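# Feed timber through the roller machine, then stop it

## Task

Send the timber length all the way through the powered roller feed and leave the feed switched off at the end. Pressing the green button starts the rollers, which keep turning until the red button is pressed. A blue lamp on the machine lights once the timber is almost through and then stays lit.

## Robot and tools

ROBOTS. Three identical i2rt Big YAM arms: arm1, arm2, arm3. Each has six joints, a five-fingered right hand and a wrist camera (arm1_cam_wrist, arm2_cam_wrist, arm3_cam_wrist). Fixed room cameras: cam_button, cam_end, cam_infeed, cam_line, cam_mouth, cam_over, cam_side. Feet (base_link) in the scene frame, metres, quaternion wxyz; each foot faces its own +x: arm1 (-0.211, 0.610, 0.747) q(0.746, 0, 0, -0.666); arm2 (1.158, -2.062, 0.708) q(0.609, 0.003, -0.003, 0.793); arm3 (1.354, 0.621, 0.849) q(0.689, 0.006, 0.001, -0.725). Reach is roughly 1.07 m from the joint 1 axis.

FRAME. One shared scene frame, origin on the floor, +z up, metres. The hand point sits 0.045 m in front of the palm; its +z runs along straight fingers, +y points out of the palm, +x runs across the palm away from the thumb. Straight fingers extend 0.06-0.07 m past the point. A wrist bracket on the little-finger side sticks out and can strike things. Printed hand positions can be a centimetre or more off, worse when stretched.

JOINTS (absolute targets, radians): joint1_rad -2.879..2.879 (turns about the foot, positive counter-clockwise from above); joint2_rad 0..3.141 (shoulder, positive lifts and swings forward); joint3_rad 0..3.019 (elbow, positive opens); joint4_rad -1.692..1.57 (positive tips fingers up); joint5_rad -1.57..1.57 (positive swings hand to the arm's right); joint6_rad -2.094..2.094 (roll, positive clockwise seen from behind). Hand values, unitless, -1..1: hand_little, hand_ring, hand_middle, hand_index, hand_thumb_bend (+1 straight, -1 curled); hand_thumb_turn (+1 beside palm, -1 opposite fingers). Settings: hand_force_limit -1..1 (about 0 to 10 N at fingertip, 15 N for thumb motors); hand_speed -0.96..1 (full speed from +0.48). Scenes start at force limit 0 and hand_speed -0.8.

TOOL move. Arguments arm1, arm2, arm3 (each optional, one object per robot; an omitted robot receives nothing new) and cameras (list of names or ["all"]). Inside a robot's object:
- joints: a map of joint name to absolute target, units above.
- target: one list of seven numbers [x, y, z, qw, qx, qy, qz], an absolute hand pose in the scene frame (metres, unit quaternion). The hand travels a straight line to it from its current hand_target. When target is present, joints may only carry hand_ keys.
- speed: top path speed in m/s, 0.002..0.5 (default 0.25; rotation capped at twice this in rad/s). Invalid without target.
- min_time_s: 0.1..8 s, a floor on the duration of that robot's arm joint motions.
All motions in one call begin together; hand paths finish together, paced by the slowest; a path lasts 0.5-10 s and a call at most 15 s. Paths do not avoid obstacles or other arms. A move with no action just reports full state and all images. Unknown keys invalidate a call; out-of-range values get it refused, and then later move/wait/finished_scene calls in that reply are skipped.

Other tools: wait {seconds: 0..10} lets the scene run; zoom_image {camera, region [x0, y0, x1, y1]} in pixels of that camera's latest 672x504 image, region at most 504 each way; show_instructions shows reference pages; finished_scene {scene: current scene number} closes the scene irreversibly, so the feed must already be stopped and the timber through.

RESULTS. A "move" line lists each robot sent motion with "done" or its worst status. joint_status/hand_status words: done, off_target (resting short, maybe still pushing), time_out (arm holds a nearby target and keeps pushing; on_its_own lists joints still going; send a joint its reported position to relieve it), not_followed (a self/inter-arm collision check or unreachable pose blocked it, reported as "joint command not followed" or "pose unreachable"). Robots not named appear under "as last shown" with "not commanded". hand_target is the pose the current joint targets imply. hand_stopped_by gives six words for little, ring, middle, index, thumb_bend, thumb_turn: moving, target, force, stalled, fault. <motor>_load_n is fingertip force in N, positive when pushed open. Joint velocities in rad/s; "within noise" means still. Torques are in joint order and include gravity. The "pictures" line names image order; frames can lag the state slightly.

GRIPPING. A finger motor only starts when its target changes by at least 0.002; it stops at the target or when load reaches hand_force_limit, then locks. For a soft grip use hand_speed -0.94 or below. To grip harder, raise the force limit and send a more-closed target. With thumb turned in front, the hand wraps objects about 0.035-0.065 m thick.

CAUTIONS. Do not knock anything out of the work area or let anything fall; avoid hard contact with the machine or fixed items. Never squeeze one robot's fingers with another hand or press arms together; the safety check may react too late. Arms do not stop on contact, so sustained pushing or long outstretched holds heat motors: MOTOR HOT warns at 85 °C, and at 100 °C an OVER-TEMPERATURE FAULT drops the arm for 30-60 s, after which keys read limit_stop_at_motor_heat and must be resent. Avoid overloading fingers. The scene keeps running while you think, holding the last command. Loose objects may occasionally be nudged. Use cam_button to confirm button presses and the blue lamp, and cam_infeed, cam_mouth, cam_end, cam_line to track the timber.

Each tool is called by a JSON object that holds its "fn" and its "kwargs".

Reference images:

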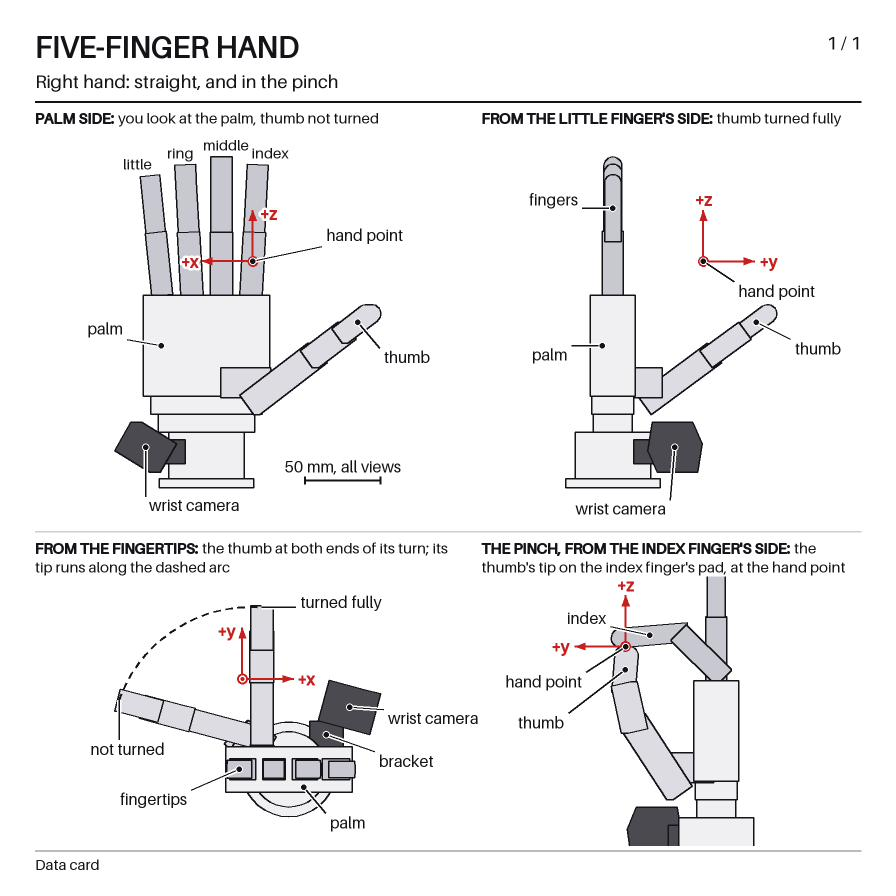

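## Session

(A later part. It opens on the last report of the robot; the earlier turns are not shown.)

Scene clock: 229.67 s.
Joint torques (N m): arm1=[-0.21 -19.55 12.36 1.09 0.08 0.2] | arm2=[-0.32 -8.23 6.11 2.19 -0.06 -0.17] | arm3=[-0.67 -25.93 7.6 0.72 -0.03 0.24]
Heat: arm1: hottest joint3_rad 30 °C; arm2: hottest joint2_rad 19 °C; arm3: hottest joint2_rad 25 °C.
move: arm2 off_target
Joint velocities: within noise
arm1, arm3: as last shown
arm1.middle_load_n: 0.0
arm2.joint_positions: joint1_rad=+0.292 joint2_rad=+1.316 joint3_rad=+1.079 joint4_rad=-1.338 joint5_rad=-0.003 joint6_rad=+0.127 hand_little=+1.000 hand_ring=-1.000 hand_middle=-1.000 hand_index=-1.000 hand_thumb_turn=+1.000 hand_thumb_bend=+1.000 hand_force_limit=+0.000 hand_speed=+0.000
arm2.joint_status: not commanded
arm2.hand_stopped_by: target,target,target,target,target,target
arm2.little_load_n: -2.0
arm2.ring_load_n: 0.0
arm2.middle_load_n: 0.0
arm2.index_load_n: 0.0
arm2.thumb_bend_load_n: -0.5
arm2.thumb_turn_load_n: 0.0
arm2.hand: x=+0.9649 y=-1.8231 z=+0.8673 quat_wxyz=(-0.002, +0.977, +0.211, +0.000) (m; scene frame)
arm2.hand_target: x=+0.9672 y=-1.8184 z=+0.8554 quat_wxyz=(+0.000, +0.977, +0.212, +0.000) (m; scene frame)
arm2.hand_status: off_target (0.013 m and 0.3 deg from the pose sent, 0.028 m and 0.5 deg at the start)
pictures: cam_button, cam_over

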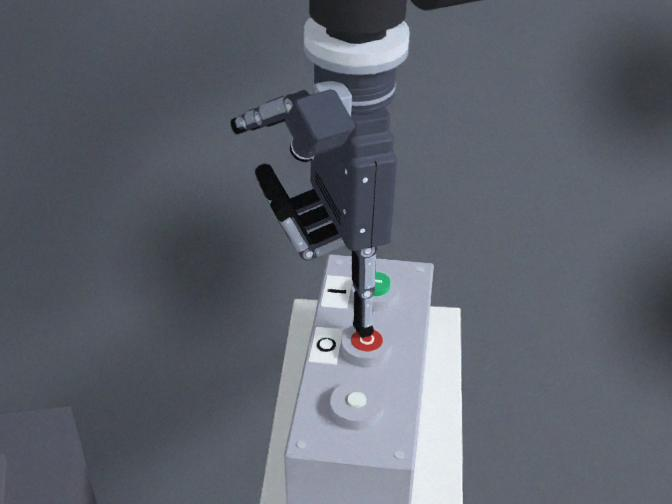

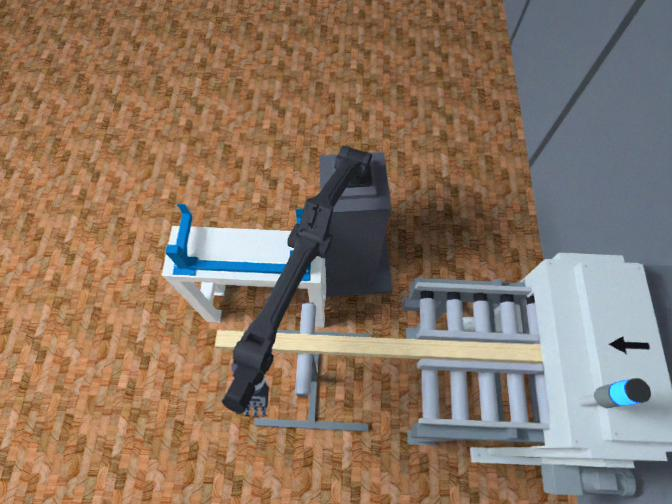

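{"fn": "move", "kwargs": {"arm1": {"target": [-0.463, -0.10, 0.759, 0, 0, 1, 0], "speed": 0.15}, "arm2": {"target": [0.962, -1.82, 0.93, 0.0, 0.977, 0.212, 0.0], "speed": 0.1}}}

{"fn": "move", "kwargs": {"arm1": {"target": [-0.462, -0.035, 0.759, 0, 0, 0.9945, 0.105], "speed": 0.12}, "cameras": ["arm1_cam_wrist", "cam_button"]}}

Scene clock: 242.63 s.
Joint torques (N m): arm1=[-0.97 -19.55 12.15 0.2 -0.18 -0.06] | arm2=[0.73 -11.16 11.29 0.44 -0.08 -0.03] | arm3=[-0.67 -25.82 7.61 0.73 -0.03 0.24]
Heat: arm1: hottest joint3_rad 29 °C; arm2: hottest joint2_rad 19 °C; arm3: hottest joint2_rad 26 °C.
move: arm1 off_target; arm2 off_target
Joint velocities: within noise
arm1.joint_positions: joint1_rad=-0.456 joint2_rad=+2.721 joint3_rad=+2.883 joint4_rad=-1.581 joint5_rad=+0.003 joint6_rad=-0.333 hand_little=+1.000 hand_ring=+1.000 hand_middle=+1.000 hand_index=+1.000 hand_thumb_turn=-1.000 hand_thumb_bend=+1.000 hand_force_limit=+0.000 hand_speed=+0.000
arm1.joint_status: not commanded
arm1.hand_stopped_by: target,target,target,target,target,target
arm1.little_load_n: 0.0
arm1.ring_load_n: 0.0
arm1.middle_load_n: 0.0
arm1.index_load_n: 0.0
arm1.thumb_bend_load_n: 0.0
arm1.thumb_turn_load_n: 0.0
arm1.hand: x=-0.4556 y=-0.0958 z=+0.7559 quat_wxyz=(+0.026, -0.006, -0.997, +0.071) (m; scene frame)
arm1.hand_target: x=-0.4626 y=-0.0986 z=+0.7589 quat_wxyz=(+0.028, -0.003, -0.996, +0.080) (m; scene frame)
arm1.hand_status: off_target (0.009 m and 8.7 deg from the pose sent, 0.094 m and 22.0 deg at the start; a joint's target at an end of its range on 57 of 61 steps)
arm2.joint_positions: joint1_rad=+0.292 joint2_rad=+1.316 joint3_rad=+1.185 joint4_rad=-1.497 joint5_rad=-0.003 joint6_rad=+0.126 hand_little=+1.000 hand_ring=-1.000 hand_middle=-1.000 hand_index=-1.000 hand_thumb_turn=+1.000 hand_thumb_bend=+1.000 hand_force_limit=+0.000 hand_speed=+0.000
arm2.joint_status: not commanded
arm2.hand_stopped_by: target,target,target,target,target,target
arm2.little_load_n: 0.0
arm2.ring_load_n: 0.0
arm2.middle_load_n: 0.5
arm2.index_load_n: 0.0
arm2.thumb_bend_load_n: 0.0
arm2.thumb_turn_load_n: 0.0
arm2.hand: x=+0.9686 y=-1.8293 z=+0.9103 quat_wxyz=(+0.023, +0.977, +0.212, +0.009) (m; scene frame)
arm2.hand_target: x=+0.9625 y=-1.8207 z=+0.9297 quat_wxyz=(+0.000, +0.977, +0.212, +0.000) (m; scene frame)
arm2.hand_status: off_target (0.023 m and 2.8 deg from the pose sent, 0.063 m and 0.3 deg at the start)
arm3: as last shown
arm3.thumb_bend_load_n: -0.5
pictures: none

Scene clock: 244.93 s.
Joint torques (N m): arm1=[-0.91 -23.18 8.23 -0.14 0.11 -0.07] | arm2=[0.73 -11.22 11.29 0.44 -0.08 -0.03] | arm3=[-0.67 -25.88 7.61 0.73 -0.03 0.24]
Heat: arm1: hottest joint3_rad 29 °C; arm2: hottest joint2_rad 19 °C; arm3: hottest joint2_rad 26 °C.
move: arm1 off_target
Joint velocities: within noise
arm1.joint_positions: joint1_rad=-0.464 joint2_rad=+2.689 joint3_rad=+2.736 joint4_rad=-1.684 joint5_rad=+0.070 joint6_rad=-0.346 hand_little=+1.000 hand_ring=+1.000 hand_middle=+1.000 hand_index=+1.000 hand_thumb_turn=-1.000 hand_thumb_bend=+1.000 hand_force_limit=+0.000 hand_speed=+0.000
arm1.joint_status: not commanded
arm1.hand_stopped_by: target,target,target,target,target,target
arm1.little_load_n: 0.0
arm1.ring_load_n: 0.0
arm1.middle_load_n: 0.0
arm1.index_load_n: 0.0
arm1.thumb_bend_load_n: 0.0
arm1.thumb_turn_load_n: 0.0
arm1.hand: x=-0.4544 y=-0.0349 z=+0.7360 quat_wxyz=(+0.021, -0.002, -0.999, -0.043) (m; scene frame)
arm1.hand_target: x=-0.4616 y=-0.0341 z=+0.7582 quat_wxyz=(+0.026, +0.001, -0.999, -0.033) (m; scene frame)
arm1.hand_status: off_target (0.024 m and 7.5 deg from the pose sent, 0.061 m and 20.4 deg at the start; a joint's target at an end of its range on 63 of 69 steps)
arm2, arm3: as last shown
arm2.little_load_n: -0.5
arm2.middle_load_n: 0.0
arm3.thumb_bend_load_n: 0.0
pictures: arm1_cam_wrist, cam_button

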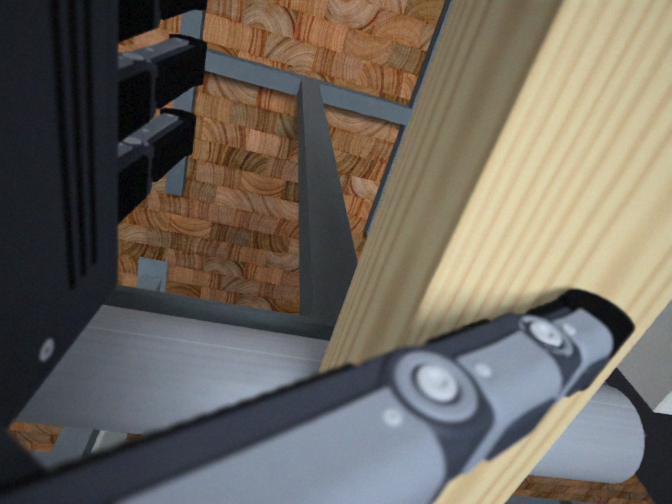

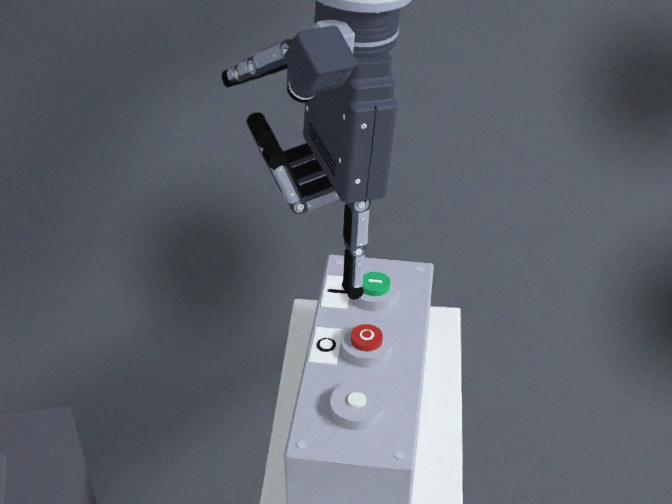

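{"fn": "move", "kwargs": {"arm1": {"target": [-0.462, 0.009, 0.759, 0, 0, 0.9816, 0.1908], "speed": 0.1}, "arm2": {"target": [0.955, -1.82, 0.97, 0.0, 0.977, 0.212, 0.0], "speed": 0.1}}}

{"fn": "move", "kwargs": {"arm1": {"target": [-0.463, 0.007, 0.750, 0.037, 0.005, -0.992, -0.12], "speed": 0.1}, "cameras": ["arm1_cam_wrist"]}}

{"fn": "move", "kwargs": {"arm1": {"joints": {"hand_little": -0.6, "hand_ring": -0.6, "hand_middle": -0.6, "hand_index": -0.6, "hand_force_limit": -0.6, "hand_speed": -0.88}}, "cameras": ["arm1_cam_wrist"]}}

Scene clock: 259.00 s.
Joint torques (N m): arm1=[-1.03 -22.18 7.94 -0.21 0.15 -0.07] | arm2=[1.38 -10.58 11.43 0.47 -0.11 0.07] | arm3=[-0.73 -25.88 7.61 0.73 -0.03 0.24]
Heat: arm1: hottest joint3_rad 28 °C; arm2: hottest joint2_rad 19 °C; arm3: hottest joint2_rad 26 °C.
move: arm1 off_target; arm2 off_target
Joint velocities: within noise
arm1.joint_positions: joint1_rad=-0.469 joint2_rad=+2.598 joint3_rad=+2.531 joint4_rad=-1.688 joint5_rad=+0.133 joint6_rad=-0.350 hand_little=+1.000 hand_ring=+1.000 hand_middle=+1.000 hand_index=+1.000 hand_thumb_turn=-1.000 hand_thumb_bend=+1.000 hand_force_limit=+0.000 hand_speed=+0.000
arm1.joint_status: not commanded
arm1.hand_stopped_by: target,target,target,target,target,target
arm1.little_load_n: 0.0
arm1.ring_load_n: 0.0
arm1.middle_load_n: 0.0
arm1.index_load_n: 0.0
arm1.thumb_bend_load_n: 0.0
arm1.thumb_turn_load_n: 0.0
arm1.hand: x=-0.4542 y=+0.0096 z=+0.7383 quat_wxyz=(+0.030, +0.003, -0.994, -0.109) (m; scene frame)
arm1.hand_target: x=-0.4617 y=+0.0098 z=+0.7584 quat_wxyz=(+0.035, +0.005, -0.995, -0.098) (m; scene frame)
arm1.hand_status: off_target (0.022 m and 10.1 deg from the pose sent, 0.050 m and 17.2 deg at the start; a joint's target at an end of its range on 66 of 66 steps)
arm2.joint_positions: joint1_rad=+0.299 joint2_rad=+1.316 joint3_rad=+1.297 joint4_rad=-1.601 joint5_rad=-0.003 joint6_rad=+0.132 hand_little=+1.000 hand_ring=-1.000 hand_middle=-1.000 hand_index=-1.000 hand_thumb_turn=+1.000 hand_thumb_bend=+1.000 hand_force_limit=+0.000 hand_speed=+0.000
arm2.joint_status: not commanded
arm2.hand_stopped_by: target,target,target,target,target,target
arm2.little_load_n: 0.0
arm2.ring_load_n: 0.0
arm2.middle_load_n: 0.0
arm2.index_load_n: 0.0
arm2.thumb_bend_load_n: 0.0
arm2.thumb_turn_load_n: 0.0
arm2.hand: x=+0.9638 y=-1.8264 z=+0.9524 quat_wxyz=(+0.019, +0.977, +0.212, +0.007) (m; scene frame)
arm2.hand_target: x=+0.9555 y=-1.8206 z=+0.9698 quat_wxyz=(+0.000, +0.977, +0.212, +0.000) (m; scene frame)
arm2.hand_status: off_target (0.021 m and 2.3 deg from the pose sent, 0.062 m and 2.8 deg at the start)
arm3.joint_positions: joint1_rad=-0.082 joint2_rad=+2.550 joint3_rad=+2.855 joint4_rad=-1.696 joint5_rad=+0.023 joint6_rad=-0.128 hand_little=+1.000 hand_ring=+1.000 hand_middle=+1.000 hand_index=+1.000 hand_thumb_turn=-1.000 hand_thumb_bend=+1.000 hand_force_limit=+0.100 hand_speed=-0.600
arm3.joint_status: not commanded
arm3.hand_stopped_by: target,target,target,target,target,target
arm3.little_load_n: 0.0
arm3.ring_load_n: 0.0
arm3.middle_load_n: 0.0
arm3.index_load_n: 0.0
arm3.thumb_bend_load_n: 0.0
arm3.thumb_turn_load_n: 0.0
arm3.hand: x=+1.2745 y=-0.1002 z=+0.9653 quat_wxyz=(+0.019, -0.004, -0.996, +0.083) (m; scene frame)
arm3.hand_target: x=+1.2803 y=-0.0987 z=+0.9497 quat_wxyz=(+0.014, -0.008, -0.998, +0.068) (m; scene frame)
arm3.hand_status: not commanded
pictures: none

Scene clock: 259.97 s.
Joint torques (N m): arm1=[-0.62 -20.66 9.39 -0.21 0.17 -0.03] | arm2=[1.44 -10.52 11.43 0.46 -0.11 0.08] | arm3=[-0.62 -25.93 7.6 0.73 -0.03 0.24]
Heat: arm1: hottest joint3_rad 28 °C; arm2: hottest joint2_rad 19 °C; arm3: hottest joint2_rad 26 °C.
move: arm1 off_target
Joint velocities: within noise
arm1.joint_positions: joint1_rad=-0.469 joint2_rad=+2.598 joint3_rad=+2.531 joint4_rad=-1.688 joint5_rad=+0.152 joint6_rad=-0.350 hand_little=+1.000 hand_ring=+1.000 hand_middle=+1.000 hand_index=+1.000 hand_thumb_turn=-1.000 hand_thumb_bend=+1.000 hand_force_limit=+0.000 hand_speed=+0.000
arm1.joint_status: not commanded
arm1.hand_stopped_by: target,target,target,target,target,target
arm1.little_load_n: 0.0
arm1.ring_load_n: 0.0
arm1.middle_load_n: 0.0
arm1.index_load_n: 0.0
arm1.thumb_bend_load_n: 0.0
arm1.thumb_turn_load_n: 0.0
arm1.hand: x=-0.4577 y=+0.0108 z=+0.7386 quat_wxyz=(+0.039, +0.004, -0.993, -0.112) (m; scene frame)
arm1.hand_target: x=-0.4628 y=+0.0078 z=+0.7499 quat_wxyz=(+0.043, +0.006, -0.994, -0.103) (m; scene frame)
arm1.hand_status: off_target (0.013 m and 0.9 deg from the pose sent, 0.015 m and 1.6 deg at the start; a joint's target at an end of its range on 29 of 29 steps)
arm2, arm3: as last shown
arm2.thumb_turn_load_n: -0.5
arm2.hand: x=+0.9638 y=-1.8265 z=+0.9525 quat_wxyz=(+0.019, +0.977, +0.212, +0.007) (m; scene frame)
pictures: arm1_cam_wrist

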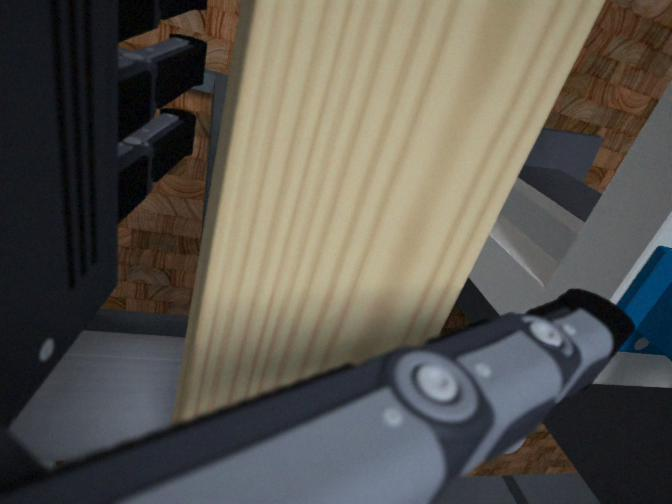

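Scene clock: 264.97 s.
Joint torques (N m): arm1=[-0.62 -20.72 9.36 -0.24 0.17 -0.03] | arm2=[1.38 -10.58 11.43 0.46 -0.11 0.08] | arm3=[-0.67 -25.99 7.6 0.75 -0.03 0.24]
Heat: arm1: hottest joint3_rad 28 °C; arm2: hottest joint3_rad 20 °C; arm3: hottest joint2_rad 26 °C.
move: arm1 off_target
Joint velocities: within noise
arm1.joint_positions: joint1_rad=-0.469 joint2_rad=+2.598 joint3_rad=+2.531 joint4_rad=-1.688 joint5_rad=+0.152 joint6_rad=-0.351 hand_little=+0.232 hand_ring=+0.064 hand_middle=+0.010 hand_index=-0.013 hand_thumb_turn=-1.000 hand_thumb_bend=+1.000 hand_force_limit=-0.600 hand_speed=-0.880
arm1.joint_status: hand_little off_target (ended at +0.232, target -0.600); hand_ring off_target (ended at +0.064, target -0.600); hand_middle off_target (ended at +0.010, target -0.600); hand_index off_target (ended at -0.013, target -0.600); the others done
arm1.hand_stopped_by: force,force,force,force,target,target
arm1.little_load_n: 0.0
arm1.ring_load_n: 0.0
arm1.middle_load_n: 2.5
arm1.index_load_n: 4.5
arm1.thumb_bend_load_n: 0.0
arm1.thumb_turn_load_n: 0.0
arm1.hand: x=-0.4577 y=+0.0108 z=+0.7383 quat_wxyz=(+0.039, +0.004, -0.993, -0.112) (m; scene frame)
arm1.hand_target: x=-0.4628 y=+0.0078 z=+0.7498 quat_wxyz=(+0.043, +0.006, -0.994, -0.103) (m; scene frame)
arm1.hand_status: not commanded
arm2, arm3: as last shown
arm2.thumb_turn_load_n: 0.0
pictures: arm1_cam_wrist

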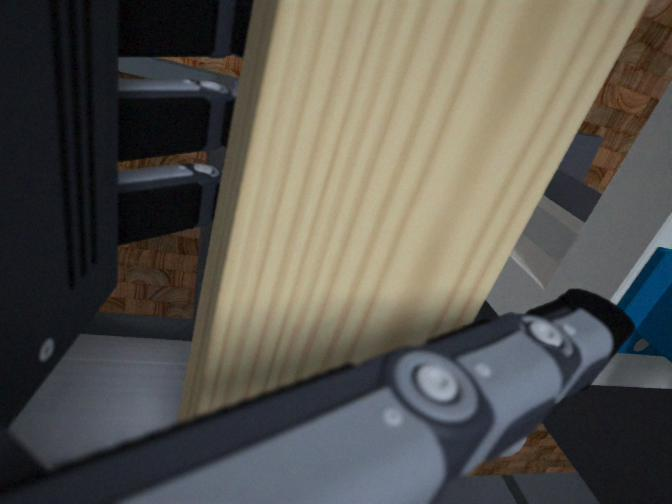

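{"fn": "move", "kwargs": {"arm1": {"joints": {"hand_thumb_bend": -0.3, "hand_force_limit": -0.5, "hand_speed": -0.88}}}}

{"fn": "move", "kwargs": {"arm1": {"joints": {"hand_little": -0.65, "hand_ring": -0.65, "hand_middle": -0.65, "hand_index": -0.65, "hand_thumb_bend": -0.35, "hand_force_limit": 0.1, "hand_speed": -0.88}}, "cameras": ["arm1_cam_wrist", "cam_over"]}}

Scene clock: 277.60 s.
Joint torques (N m): arm1=[-0.56 -20.72 9.37 -0.21 0.17 -0.02] | arm2=[1.38 -10.58 11.43 0.46 -0.11 0.08] | arm3=[-0.67 -25.88 7.62 0.73 -0.03 0.24]
Heat: arm1: hottest joint3_rad 28 °C; arm2: hottest joint3_rad 20 °C; arm3: hottest joint2_rad 26 °C.
move: arm1 off_target
Joint velocities: within noise
arm1.joint_positions: joint1_rad=-0.469 joint2_rad=+2.598 joint3_rad=+2.531 joint4_rad=-1.688 joint5_rad=+0.152 joint6_rad=-0.351 hand_little=+0.232 hand_ring=+0.064 hand_middle=+0.010 hand_index=-0.013 hand_thumb_turn=-1.000 hand_thumb_bend=+0.790 hand_force_limit=-0.500 hand_speed=-0.880
arm1.joint_status: hand_thumb_bend off_target (ended at +0.790, target -0.300); the others done
arm1.hand_stopped_by: force,force,force,force,force,target
arm1.little_load_n: 0.0
arm1.ring_load_n: 0.0
arm1.middle_load_n: 3.5
arm1.index_load_n: 5.0
arm1.thumb_bend_load_n: 3.5
arm1.thumb_turn_load_n: 0.0
arm1.hand: x=-0.4577 y=+0.0108 z=+0.7383 quat_wxyz=(+0.039, +0.004, -0.993, -0.112) (m; scene frame)
arm1.hand_target: x=-0.4628 y=+0.0078 z=+0.7498 quat_wxyz=(+0.043, +0.006, -0.994, -0.103) (m; scene frame)
arm1.hand_status: not commanded
arm2, arm3: as last shown
arm2.thumb_bend_load_n: -0.5
pictures: none

Scene clock: 278.60 s.
Joint torques (N m): arm1=[-0.56 -20.78 9.37 -0.23 0.25 0.02] | arm2=[1.38 -10.52 11.43 0.46 -0.11 0.07] | arm3=[-0.62 -25.82 7.62 0.75 -0.03 0.24]
Heat: arm1: hottest joint3_rad 28 °C; arm2: hottest joint3_rad 20 °C; arm3: hottest joint2_rad 26 °C.
move: arm1 off_target
Joint velocities: within noise
arm1.joint_positions: joint1_rad=-0.469 joint2_rad=+2.599 joint3_rad=+2.531 joint4_rad=-1.688 joint5_rad=+0.150 joint6_rad=-0.355 hand_little=+0.033 hand_ring=+0.012 hand_middle=+0.001 hand_index=-0.021 hand_thumb_turn=-1.000 hand_thumb_bend=+0.785 hand_force_limit=+0.100 hand_speed=-0.880
arm1.joint_status: hand_little off_target (ended at +0.033, target -0.650); hand_ring off_target (ended at +0.012, target -0.650); hand_middle off_target (ended at +0.001, target -0.650); hand_index off_target (ended at -0.021, target -0.650); hand_thumb_bend off_target (ended at +0.785, target -0.350); the others done
arm1.hand_stopped_by: force,force,force,force,force,target
arm1.little_load_n: 5.0
arm1.ring_load_n: 6.5
arm1.middle_load_n: 1.5
arm1.index_load_n: 3.5
arm1.thumb_bend_load_n: 12.0
arm1.thumb_turn_load_n: 5.0
arm1.hand: x=-0.4575 y=+0.0108 z=+0.7379 quat_wxyz=(+0.037, +0.006, -0.993, -0.112) (m; scene frame)
arm1.hand_target: x=-0.4628 y=+0.0078 z=+0.7499 quat_wxyz=(+0.043, +0.006, -0.994, -0.103) (m; scene frame)
arm1.hand_status: not commanded
arm2, arm3: as last shown
arm2.thumb_bend_load_n: 0.0
pictures: arm1_cam_wrist, cam_over

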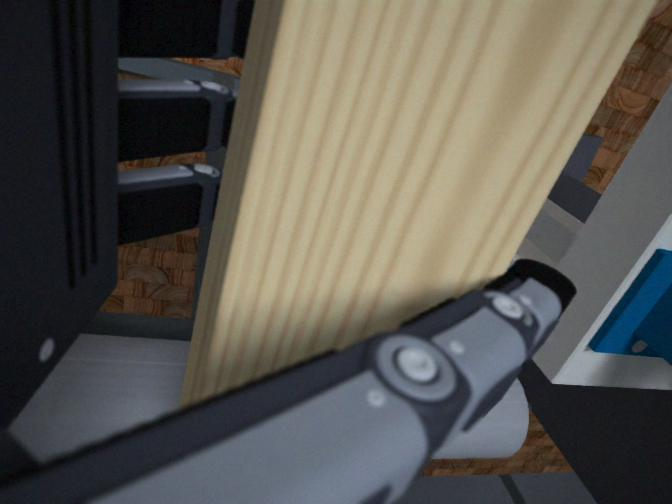

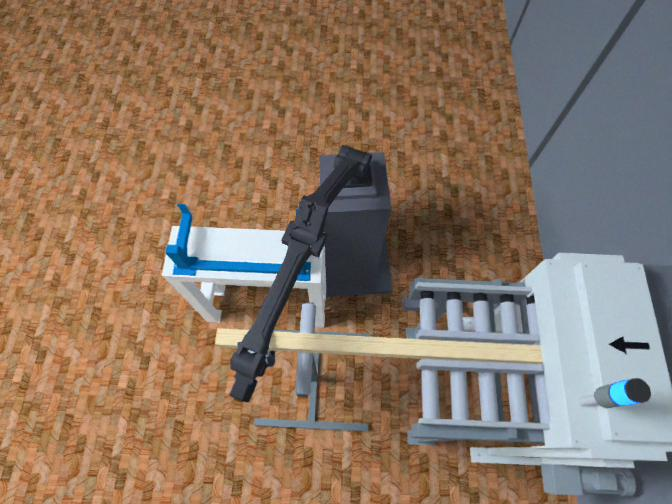

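{"fn": "move", "kwargs": {"arm1": {"target": [-0.567, 0.008, 0.750, 0.043, 0.006, -0.994, -0.105], "speed": 0.12}}}

{"fn": "move", "kwargs": {"arm1": {"target": [-0.662, 0.008, 0.750, 0.067, 0.009, -0.996, -0.059], "speed": 0.12}, "cameras": ["cam_over", "cam_side"]}}

Scene clock: 285.97 s.
Joint torques (N m): arm1=[-1.08 -20.01 13.74 -0.02 0.78 -0.15] | arm2=[1.44 -10.52 11.44 0.46 -0.11 0.07] | arm3=[-0.73 -25.82 7.62 0.75 -0.03 0.24]
Heat: arm1: hottest joint3_rad 28 °C; arm2: hottest joint3_rad 21 °C; arm3: hottest joint2_rad 26 °C.
move: arm1 off_target
Joint velocities: within noise
arm1.joint_positions: joint1_rad=-0.585 joint2_rad=+2.683 joint3_rad=+2.707 joint4_rad=-1.689 joint5_rad=+0.155 joint6_rad=-0.477 hand_little=+0.033 hand_ring=+0.012 hand_middle=+0.000 hand_index=-0.022 hand_thumb_turn=-1.000 hand_thumb_bend=+0.785 hand_force_limit=+0.100 hand_speed=-0.880
arm1.joint_status: not commanded
arm1.hand_stopped_by: force,force,force,force,force,target
arm1.little_load_n: 7.0
arm1.ring_load_n: 7.0
arm1.middle_load_n: 1.0
arm1.index_load_n: 0.0
arm1.thumb_bend_load_n: 13.5
arm1.thumb_turn_load_n: 3.0
arm1.hand: x=-0.5485 y=+0.0177 z=+0.7339 quat_wxyz=(+0.046, +0.006, -0.996, -0.078) (m; scene frame)
arm1.hand_target: x=-0.5659 y=+0.0101 z=+0.7504 quat_wxyz=(+0.068, +0.010, -0.996, -0.057) (m; scene frame)
arm1.hand_status: off_target (0.026 m and 3.2 deg from the pose sent, 0.110 m and 1.1 deg at the start; a joint's target at an end of its range on 50 of 50 steps)
arm2, arm3: as last shown
pictures: none

Scene clock: 287.50 s.
Joint torques (N m): arm1=[-1.26 -20.48 13.52 1.47 0.78 0.02] | arm2=[1.38 -10.52 11.43 0.46 -0.11 0.08] | arm3=[-0.73 -25.93 7.6 0.73 -0.03 0.24]
Heat: arm1: hottest joint3_rad 28 °C; arm2: hottest joint3_rad 21 °C; arm3: hottest joint2_rad 26 °C.
move: arm1 off_target
Joint velocities: within noise
arm1.joint_positions: joint1_rad=-0.683 joint2_rad=+2.750 joint3_rad=+2.865 joint4_rad=-1.627 joint5_rad=+0.158 joint6_rad=-0.628 hand_little=+0.033 hand_ring=+0.012 hand_middle=+0.000 hand_index=-0.022 hand_thumb_turn=-1.000 hand_thumb_bend=+0.786 hand_force_limit=+0.100 hand_speed=-0.880
arm1.joint_status: not commanded
arm1.hand_stopped_by: force,force,force,force,force,target
arm1.little_load_n: 9.0
arm1.ring_load_n: 8.5
arm1.middle_load_n: 0.5
arm1.index_load_n: 0.0
arm1.thumb_bend_load_n: 14.5
arm1.thumb_turn_load_n: -1.0
arm1.hand: x=-0.6385 y=+0.0215 z=+0.7343 quat_wxyz=(+0.081, +0.026, -0.996, -0.021) (m; scene frame)
arm1.hand_target: x=-0.6602 y=+0.0110 z=+0.7511 quat_wxyz=(+0.114, +0.018, -0.993, +0.009) (m; scene frame)
arm1.hand_status: off_target (0.031 m and 5.1 deg from the pose sent, 0.115 m and 3.2 deg at the start; a joint's target at an end of its range on 42 of 46 steps)
arm2, arm3: as last shown
pictures: cam_over, cam_side

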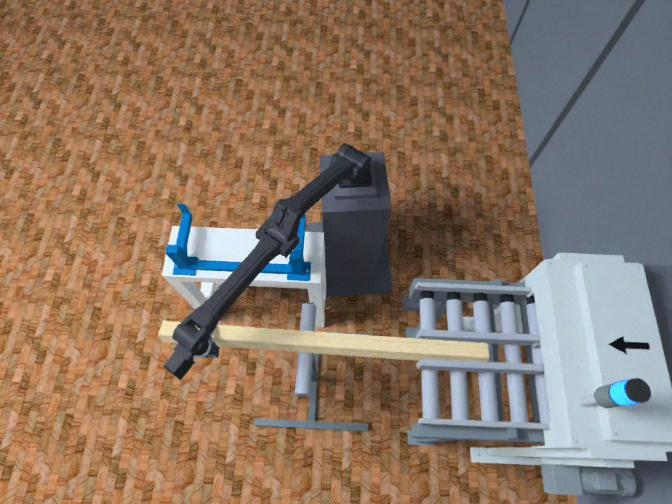

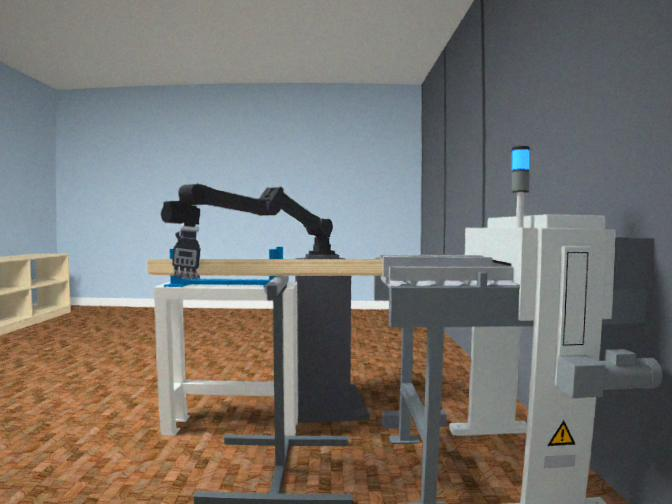

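{"fn": "move", "kwargs": {"arm1": {"joints": {"hand_thumb_bend": 1.0, "hand_speed": -0.8}}, "cameras": ["cam_over", "cam_side"]}}

{"fn": "move", "kwargs": {"arm1": {"joints": {"hand_little": 1.0, "hand_ring": 1.0, "hand_middle": 1.0, "hand_index": 1.0, "hand_speed": -0.6}}, "cameras": ["cam_over", "cam_side"]}}

{"fn": "move", "kwargs": {"arm1": {"target": [-0.66, 0.02, 0.775, 0.09, 0.012, -0.996, -0.02], "speed": 0.1}, "cameras": ["cam_over", "cam_side"]}}

Scene clock: 303.13 s.
Joint torques (N m): arm1=[-1.26 -21.71 13.41 0.7 0.54 0.03] | arm2=[1.44 -10.58 11.43 0.46 -0.11 0.07] | arm3=[-0.67 -25.88 7.62 0.7 -0.03 0.24]
Heat: arm1: hottest joint3_rad 29 °C; arm2: hottest joint3_rad 21 °C; arm3: hottest joint2_rad 26 °C.
move: arm1 done
Joint velocities: within noise
arm1.joint_positions: joint1_rad=-0.683 joint2_rad=+2.767 joint3_rad=+2.866 joint4_rad=-1.606 joint5_rad=+0.165 joint6_rad=-0.628 hand_little=+0.033 hand_ring=+0.011 hand_middle=+0.000 hand_index=-0.022 hand_thumb_turn=-1.000 hand_thumb_bend=+1.000 hand_force_limit=+0.100 hand_speed=-0.800
arm1.joint_status: all done
arm1.hand_stopped_by: force,force,force,force,target,target
arm1.little_load_n: 2.0
arm1.ring_load_n: 0.0
arm1.middle_load_n: 0.0
arm1.index_load_n: 0.0
arm1.thumb_bend_load_n: 0.0
arm1.thumb_turn_load_n: 0.0
arm1.hand: x=-0.6414 y=+0.0193 z=+0.7221 quat_wxyz=(+0.085, +0.026, -0.996, -0.020) (m; scene frame)
arm1.hand_target: x=-0.6602 y=+0.0110 z=+0.7510 quat_wxyz=(+0.114, +0.018, -0.993, +0.009) (m; scene frame)
arm1.hand_status: not commanded
arm2, arm3: as last shown
pictures: cam_over, cam_side

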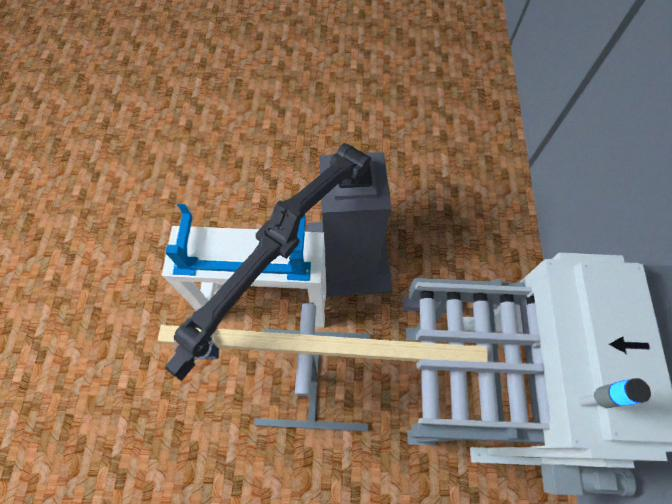

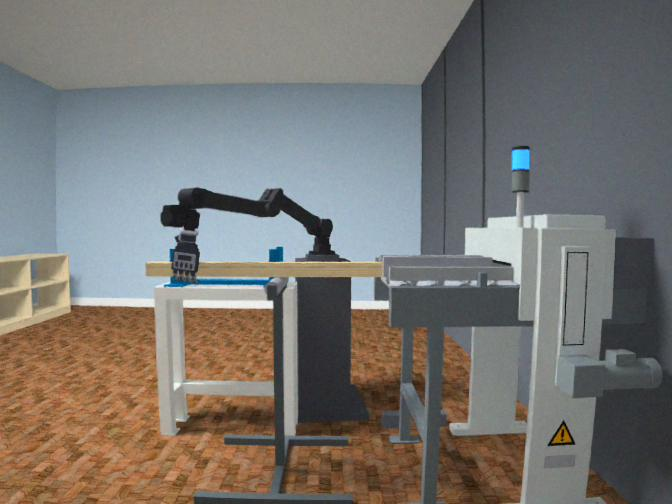

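Scene clock: 304.53 s.
Joint torques (N m): arm1=[-0.91 -21.77 12.31 0.73 0.19 0.03] | arm2=[1.38 -10.58 11.43 0.47 -0.11 0.07] | arm3=[-0.73 -25.88 7.58 0.75 -0.03 0.25]
Heat: arm1: hottest joint3_rad 29 °C; arm2: hottest joint3_rad 21 °C; arm3: hottest joint2_rad 26 °C.
move: arm1 done
Joint velocities: within noise
arm1.joint_positions: joint1_rad=-0.686 joint2_rad=+2.767 joint3_rad=+2.881 joint4_rad=-1.605 joint5_rad=+0.175 joint6_rad=-0.628 hand_little=+1.000 hand_ring=+1.000 hand_middle=+1.000 hand_index=+1.000 hand_thumb_turn=-1.000 hand_thumb_bend=+1.000 hand_force_limit=+0.100 hand_speed=-0.600
arm1.joint_status: all done
arm1.hand_stopped_by: target,target,target,target,target,target
arm1.little_load_n: 0.0
arm1.ring_load_n: 0.0
arm1.middle_load_n: 0.0
arm1.index_load_n: 0.0
arm1.thumb_bend_load_n: 0.0
arm1.thumb_turn_load_n: 0.0
arm1.hand: x=-0.6470 y=+0.0188 z=+0.7273 quat_wxyz=(+0.094, +0.023, -0.995, -0.017) (m; scene frame)
arm1.hand_target: x=-0.6601 y=+0.0108 z=+0.7510 quat_wxyz=(+0.114, +0.018, -0.993, +0.009) (m; scene frame)
arm1.hand_status: not commanded
arm2.joint_positions: joint1_rad=+0.299 joint2_rad=+1.316 joint3_rad=+1.297 joint4_rad=-1.601 joint5_rad=-0.003 joint6_rad=+0.132 hand_little=+1.000 hand_ring=-1.000 hand_middle=-1.000 hand_index=-1.000 hand_thumb_turn=+1.000 hand_thumb_bend=+1.000 hand_force_limit=+0.000 hand_speed=+0.000
arm2.joint_status: not commanded
arm2.hand_stopped_by: target,target,target,target,target,target
arm2.little_load_n: 0.0
arm2.ring_load_n: 0.0
arm2.middle_load_n: 0.0
arm2.index_load_n: 0.0
arm2.thumb_bend_load_n: 0.0
arm2.thumb_turn_load_n: 0.0
arm2.hand: x=+0.9638 y=-1.8265 z=+0.9525 quat_wxyz=(+0.019, +0.977, +0.212, +0.007) (m; scene frame)
arm2.hand_target: x=+0.9555 y=-1.8206 z=+0.9698 quat_wxyz=(+0.000, +0.977, +0.212, +0.000) (m; scene frame)
arm2.hand_status: not commanded
arm3.joint_positions: joint1_rad=-0.082 joint2_rad=+2.550 joint3_rad=+2.855 joint4_rad=-1.696 joint5_rad=+0.023 joint6_rad=-0.128 hand_little=+1.000 hand_ring=+1.000 hand_middle=+1.000 hand_index=+1.000 hand_thumb_turn=-1.000 hand_thumb_bend=+1.000 hand_force_limit=+0.100 hand_speed=-0.600
arm3.joint_status: not commanded
arm3.hand_stopped_by: target,target,target,target,target,target
arm3.little_load_n: 0.0
arm3.ring_load_n: 0.0
arm3.middle_load_n: 0.0
arm3.index_load_n: 0.0
arm3.thumb_bend_load_n: 0.0
arm3.thumb_turn_load_n: 0.0
arm3.hand: x=+1.2745 y=-0.1002 z=+0.9653 quat_wxyz=(+0.019, -0.004, -0.996, +0.083) (m; scene frame)
arm3.hand_target: x=+1.2803 y=-0.0987 z=+0.9497 quat_wxyz=(+0.014, -0.008, -0.998, +0.068) (m; scene frame)
arm3.hand_status: not commanded
pictures: cam_over, cam_side

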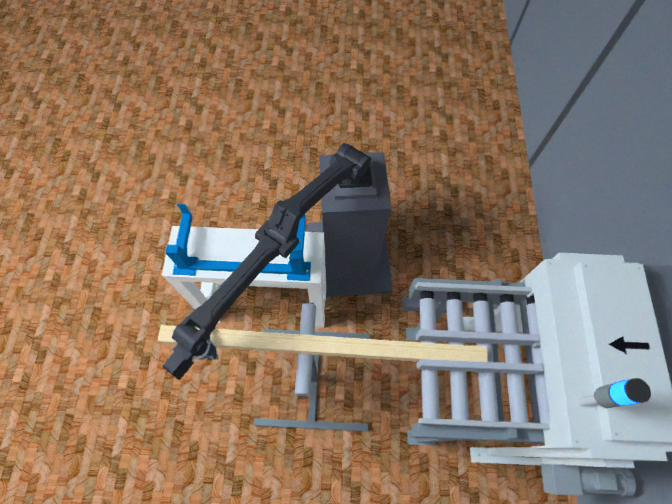

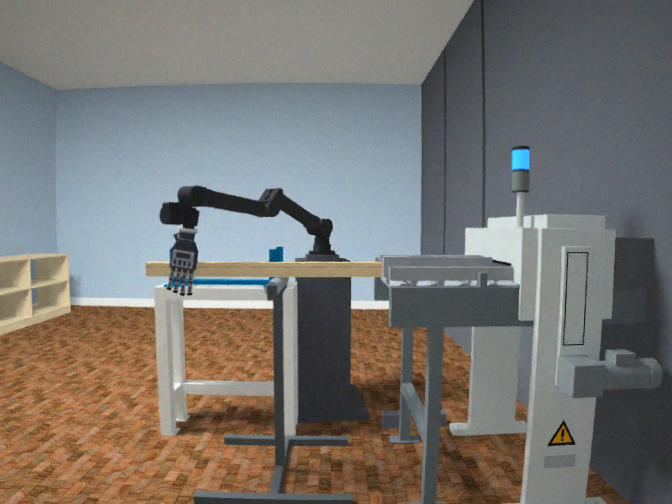

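Scene clock: 305.73 s.
Joint torques (N m): arm1=[-0.97 -23.3 12.27 0.05 0 0.02] | arm2=[1.44 -10.58 11.41 0.46 -0.11 0.08] | arm3=[-0.73 -25.88 7.62 0.75 -0.03 0.24]
Heat: arm1: hottest joint3_rad 29 °C; arm2: hottest joint3_rad 21 °C; arm3: hottest joint2_rad 26 °C.
move: arm1 off_target
Joint velocities: within noise
arm1.joint_positions: joint1_rad=-0.694 joint2_rad=+2.755 joint3_rad=+2.881 joint4_rad=-1.638 joint5_rad=+0.174 joint6_rad=-0.628 hand_little=+1.000 hand_ring=+1.000 hand_middle=+1.000 hand_index=+1.000 hand_thumb_turn=-1.000 hand_thumb_bend=+1.000 hand_force_limit=+0.100 hand_speed=-0.600
arm1.joint_status: not commanded
arm1.hand_stopped_by: target,target,target,target,target,target
arm1.little_load_n: 0.0
arm1.ring_load_n: 0.0
arm1.middle_load_n: 0.0
arm1.index_load_n: 0.0
arm1.thumb_bend_load_n: 0.0
arm1.thumb_turn_load_n: 0.0
arm1.hand: x=-0.6474 y=+0.0281 z=+0.7370 quat_wxyz=(+0.087, +0.021, -0.996, -0.026) (m; scene frame)
arm1.hand_target: x=-0.6584 y=+0.0222 z=+0.7746 quat_wxyz=(+0.106, +0.016, -0.994, +0.003) (m; scene frame)
arm1.hand_status: off_target (0.041 m and 1.2 deg from the pose sent, 0.049 m and 1.4 deg at the start; a joint's target at an end of its range on 34 of 36 steps)
arm2, arm3: as last shown
arm2.middle_load_n: 0.5
arm3.thumb_turn_load_n: 0.5
pictures: cam_over, cam_side

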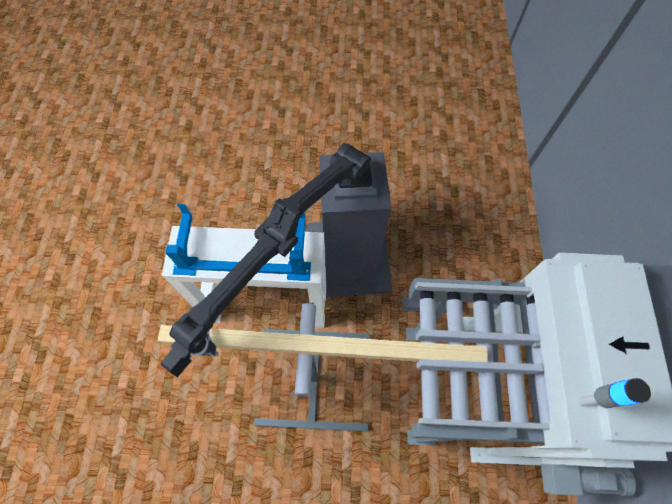

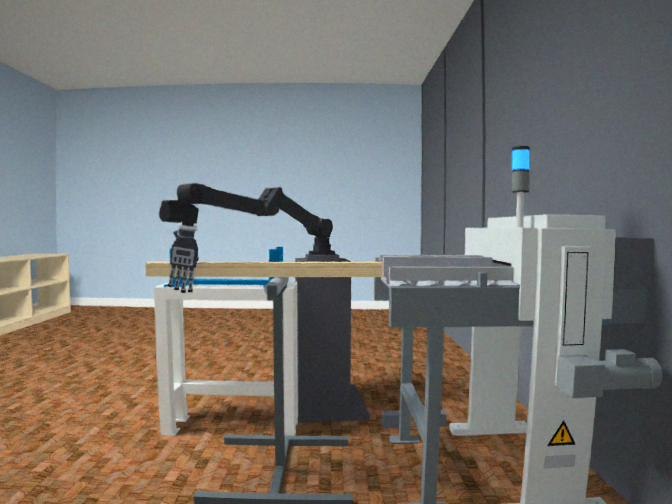

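{"fn": "move", "kwargs": {"arm1": {"target": [-0.66, 0.01, 0.93, 0.09, 0.012, -0.996, -0.02], "speed": 0.15}, "cameras": ["cam_over", "cam_side"]}}

Scene clock: 321.07 s.
Joint torques (N m): arm1=[0.15 -21.48 11.85 1.17 0.19 -0.09] | arm2=[1.38 -10.52 11.43 0.46 -0.11 0.08] | arm3=[-0.67 -25.93 7.58 0.75 -0.03 0.24]
Heat: arm1: hottest joint3_rad 31 °C; arm2: hottest joint3_rad 22 °C; arm3: hottest joint2_rad 26 °C.
move: arm1 off_target
Joint velocities: within noise
arm1.joint_positions: joint1_rad=-0.694 joint2_rad=+2.531 joint3_rad=+2.885 joint4_rad=-1.653 joint5_rad=+0.177 joint6_rad=-0.655 hand_little=+1.000 hand_ring=+1.000 hand_middle=+1.000 hand_index=+1.000 hand_thumb_turn=-1.000 hand_thumb_bend=+1.000 hand_force_limit=+0.100 hand_speed=-0.600
arm1.joint_status: not commanded
arm1.hand_stopped_by: target,target,target,target,target,target
arm1.little_load_n: 0.0
arm1.ring_load_n: -0.5
arm1.middle_load_n: 0.0
arm1.index_load_n: 0.0
arm1.thumb_bend_load_n: 0.0
arm1.thumb_turn_load_n: 0.0
arm1.hand: x=-0.6551 y=+0.0207 z=+0.8989 quat_wxyz=(+0.149, +0.024, -0.987, +0.059) (m; scene frame)
arm1.hand_target: x=-0.6583 y=+0.0123 z=+0.9296 quat_wxyz=(+0.172, +0.029, -0.981, +0.088) (m; scene frame)
arm1.hand_status: off_target (0.033 m and 11.4 deg from the pose sent, 0.194 m and 1.2 deg at the start; a joint's target at an end of its range on 51 of 53 steps)
arm2, arm3: as last shown
arm2.little_load_n: -0.5
arm2.middle_load_n: 0.0
arm3.middle_load_n: -0.5
arm3.thumb_turn_load_n: 0.0
pictures: cam_over, cam_side

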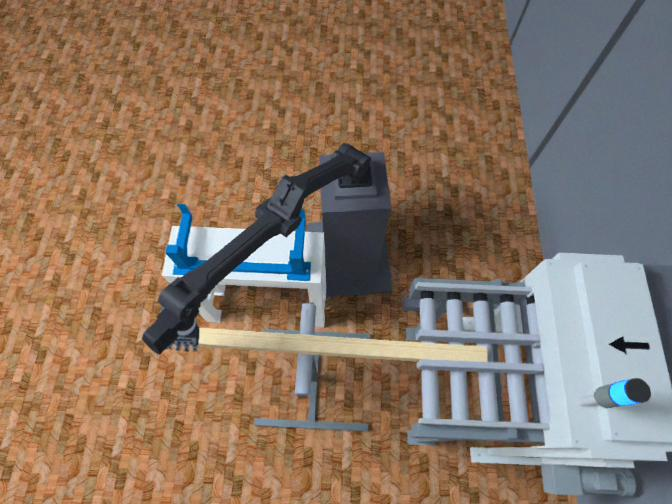

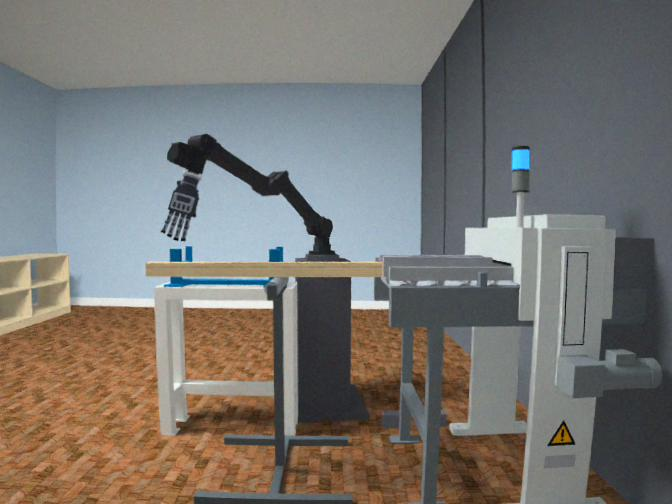

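{"fn": "finished_scene", "kwargs": {"scene": 3}}

The scene is finished: the task was done.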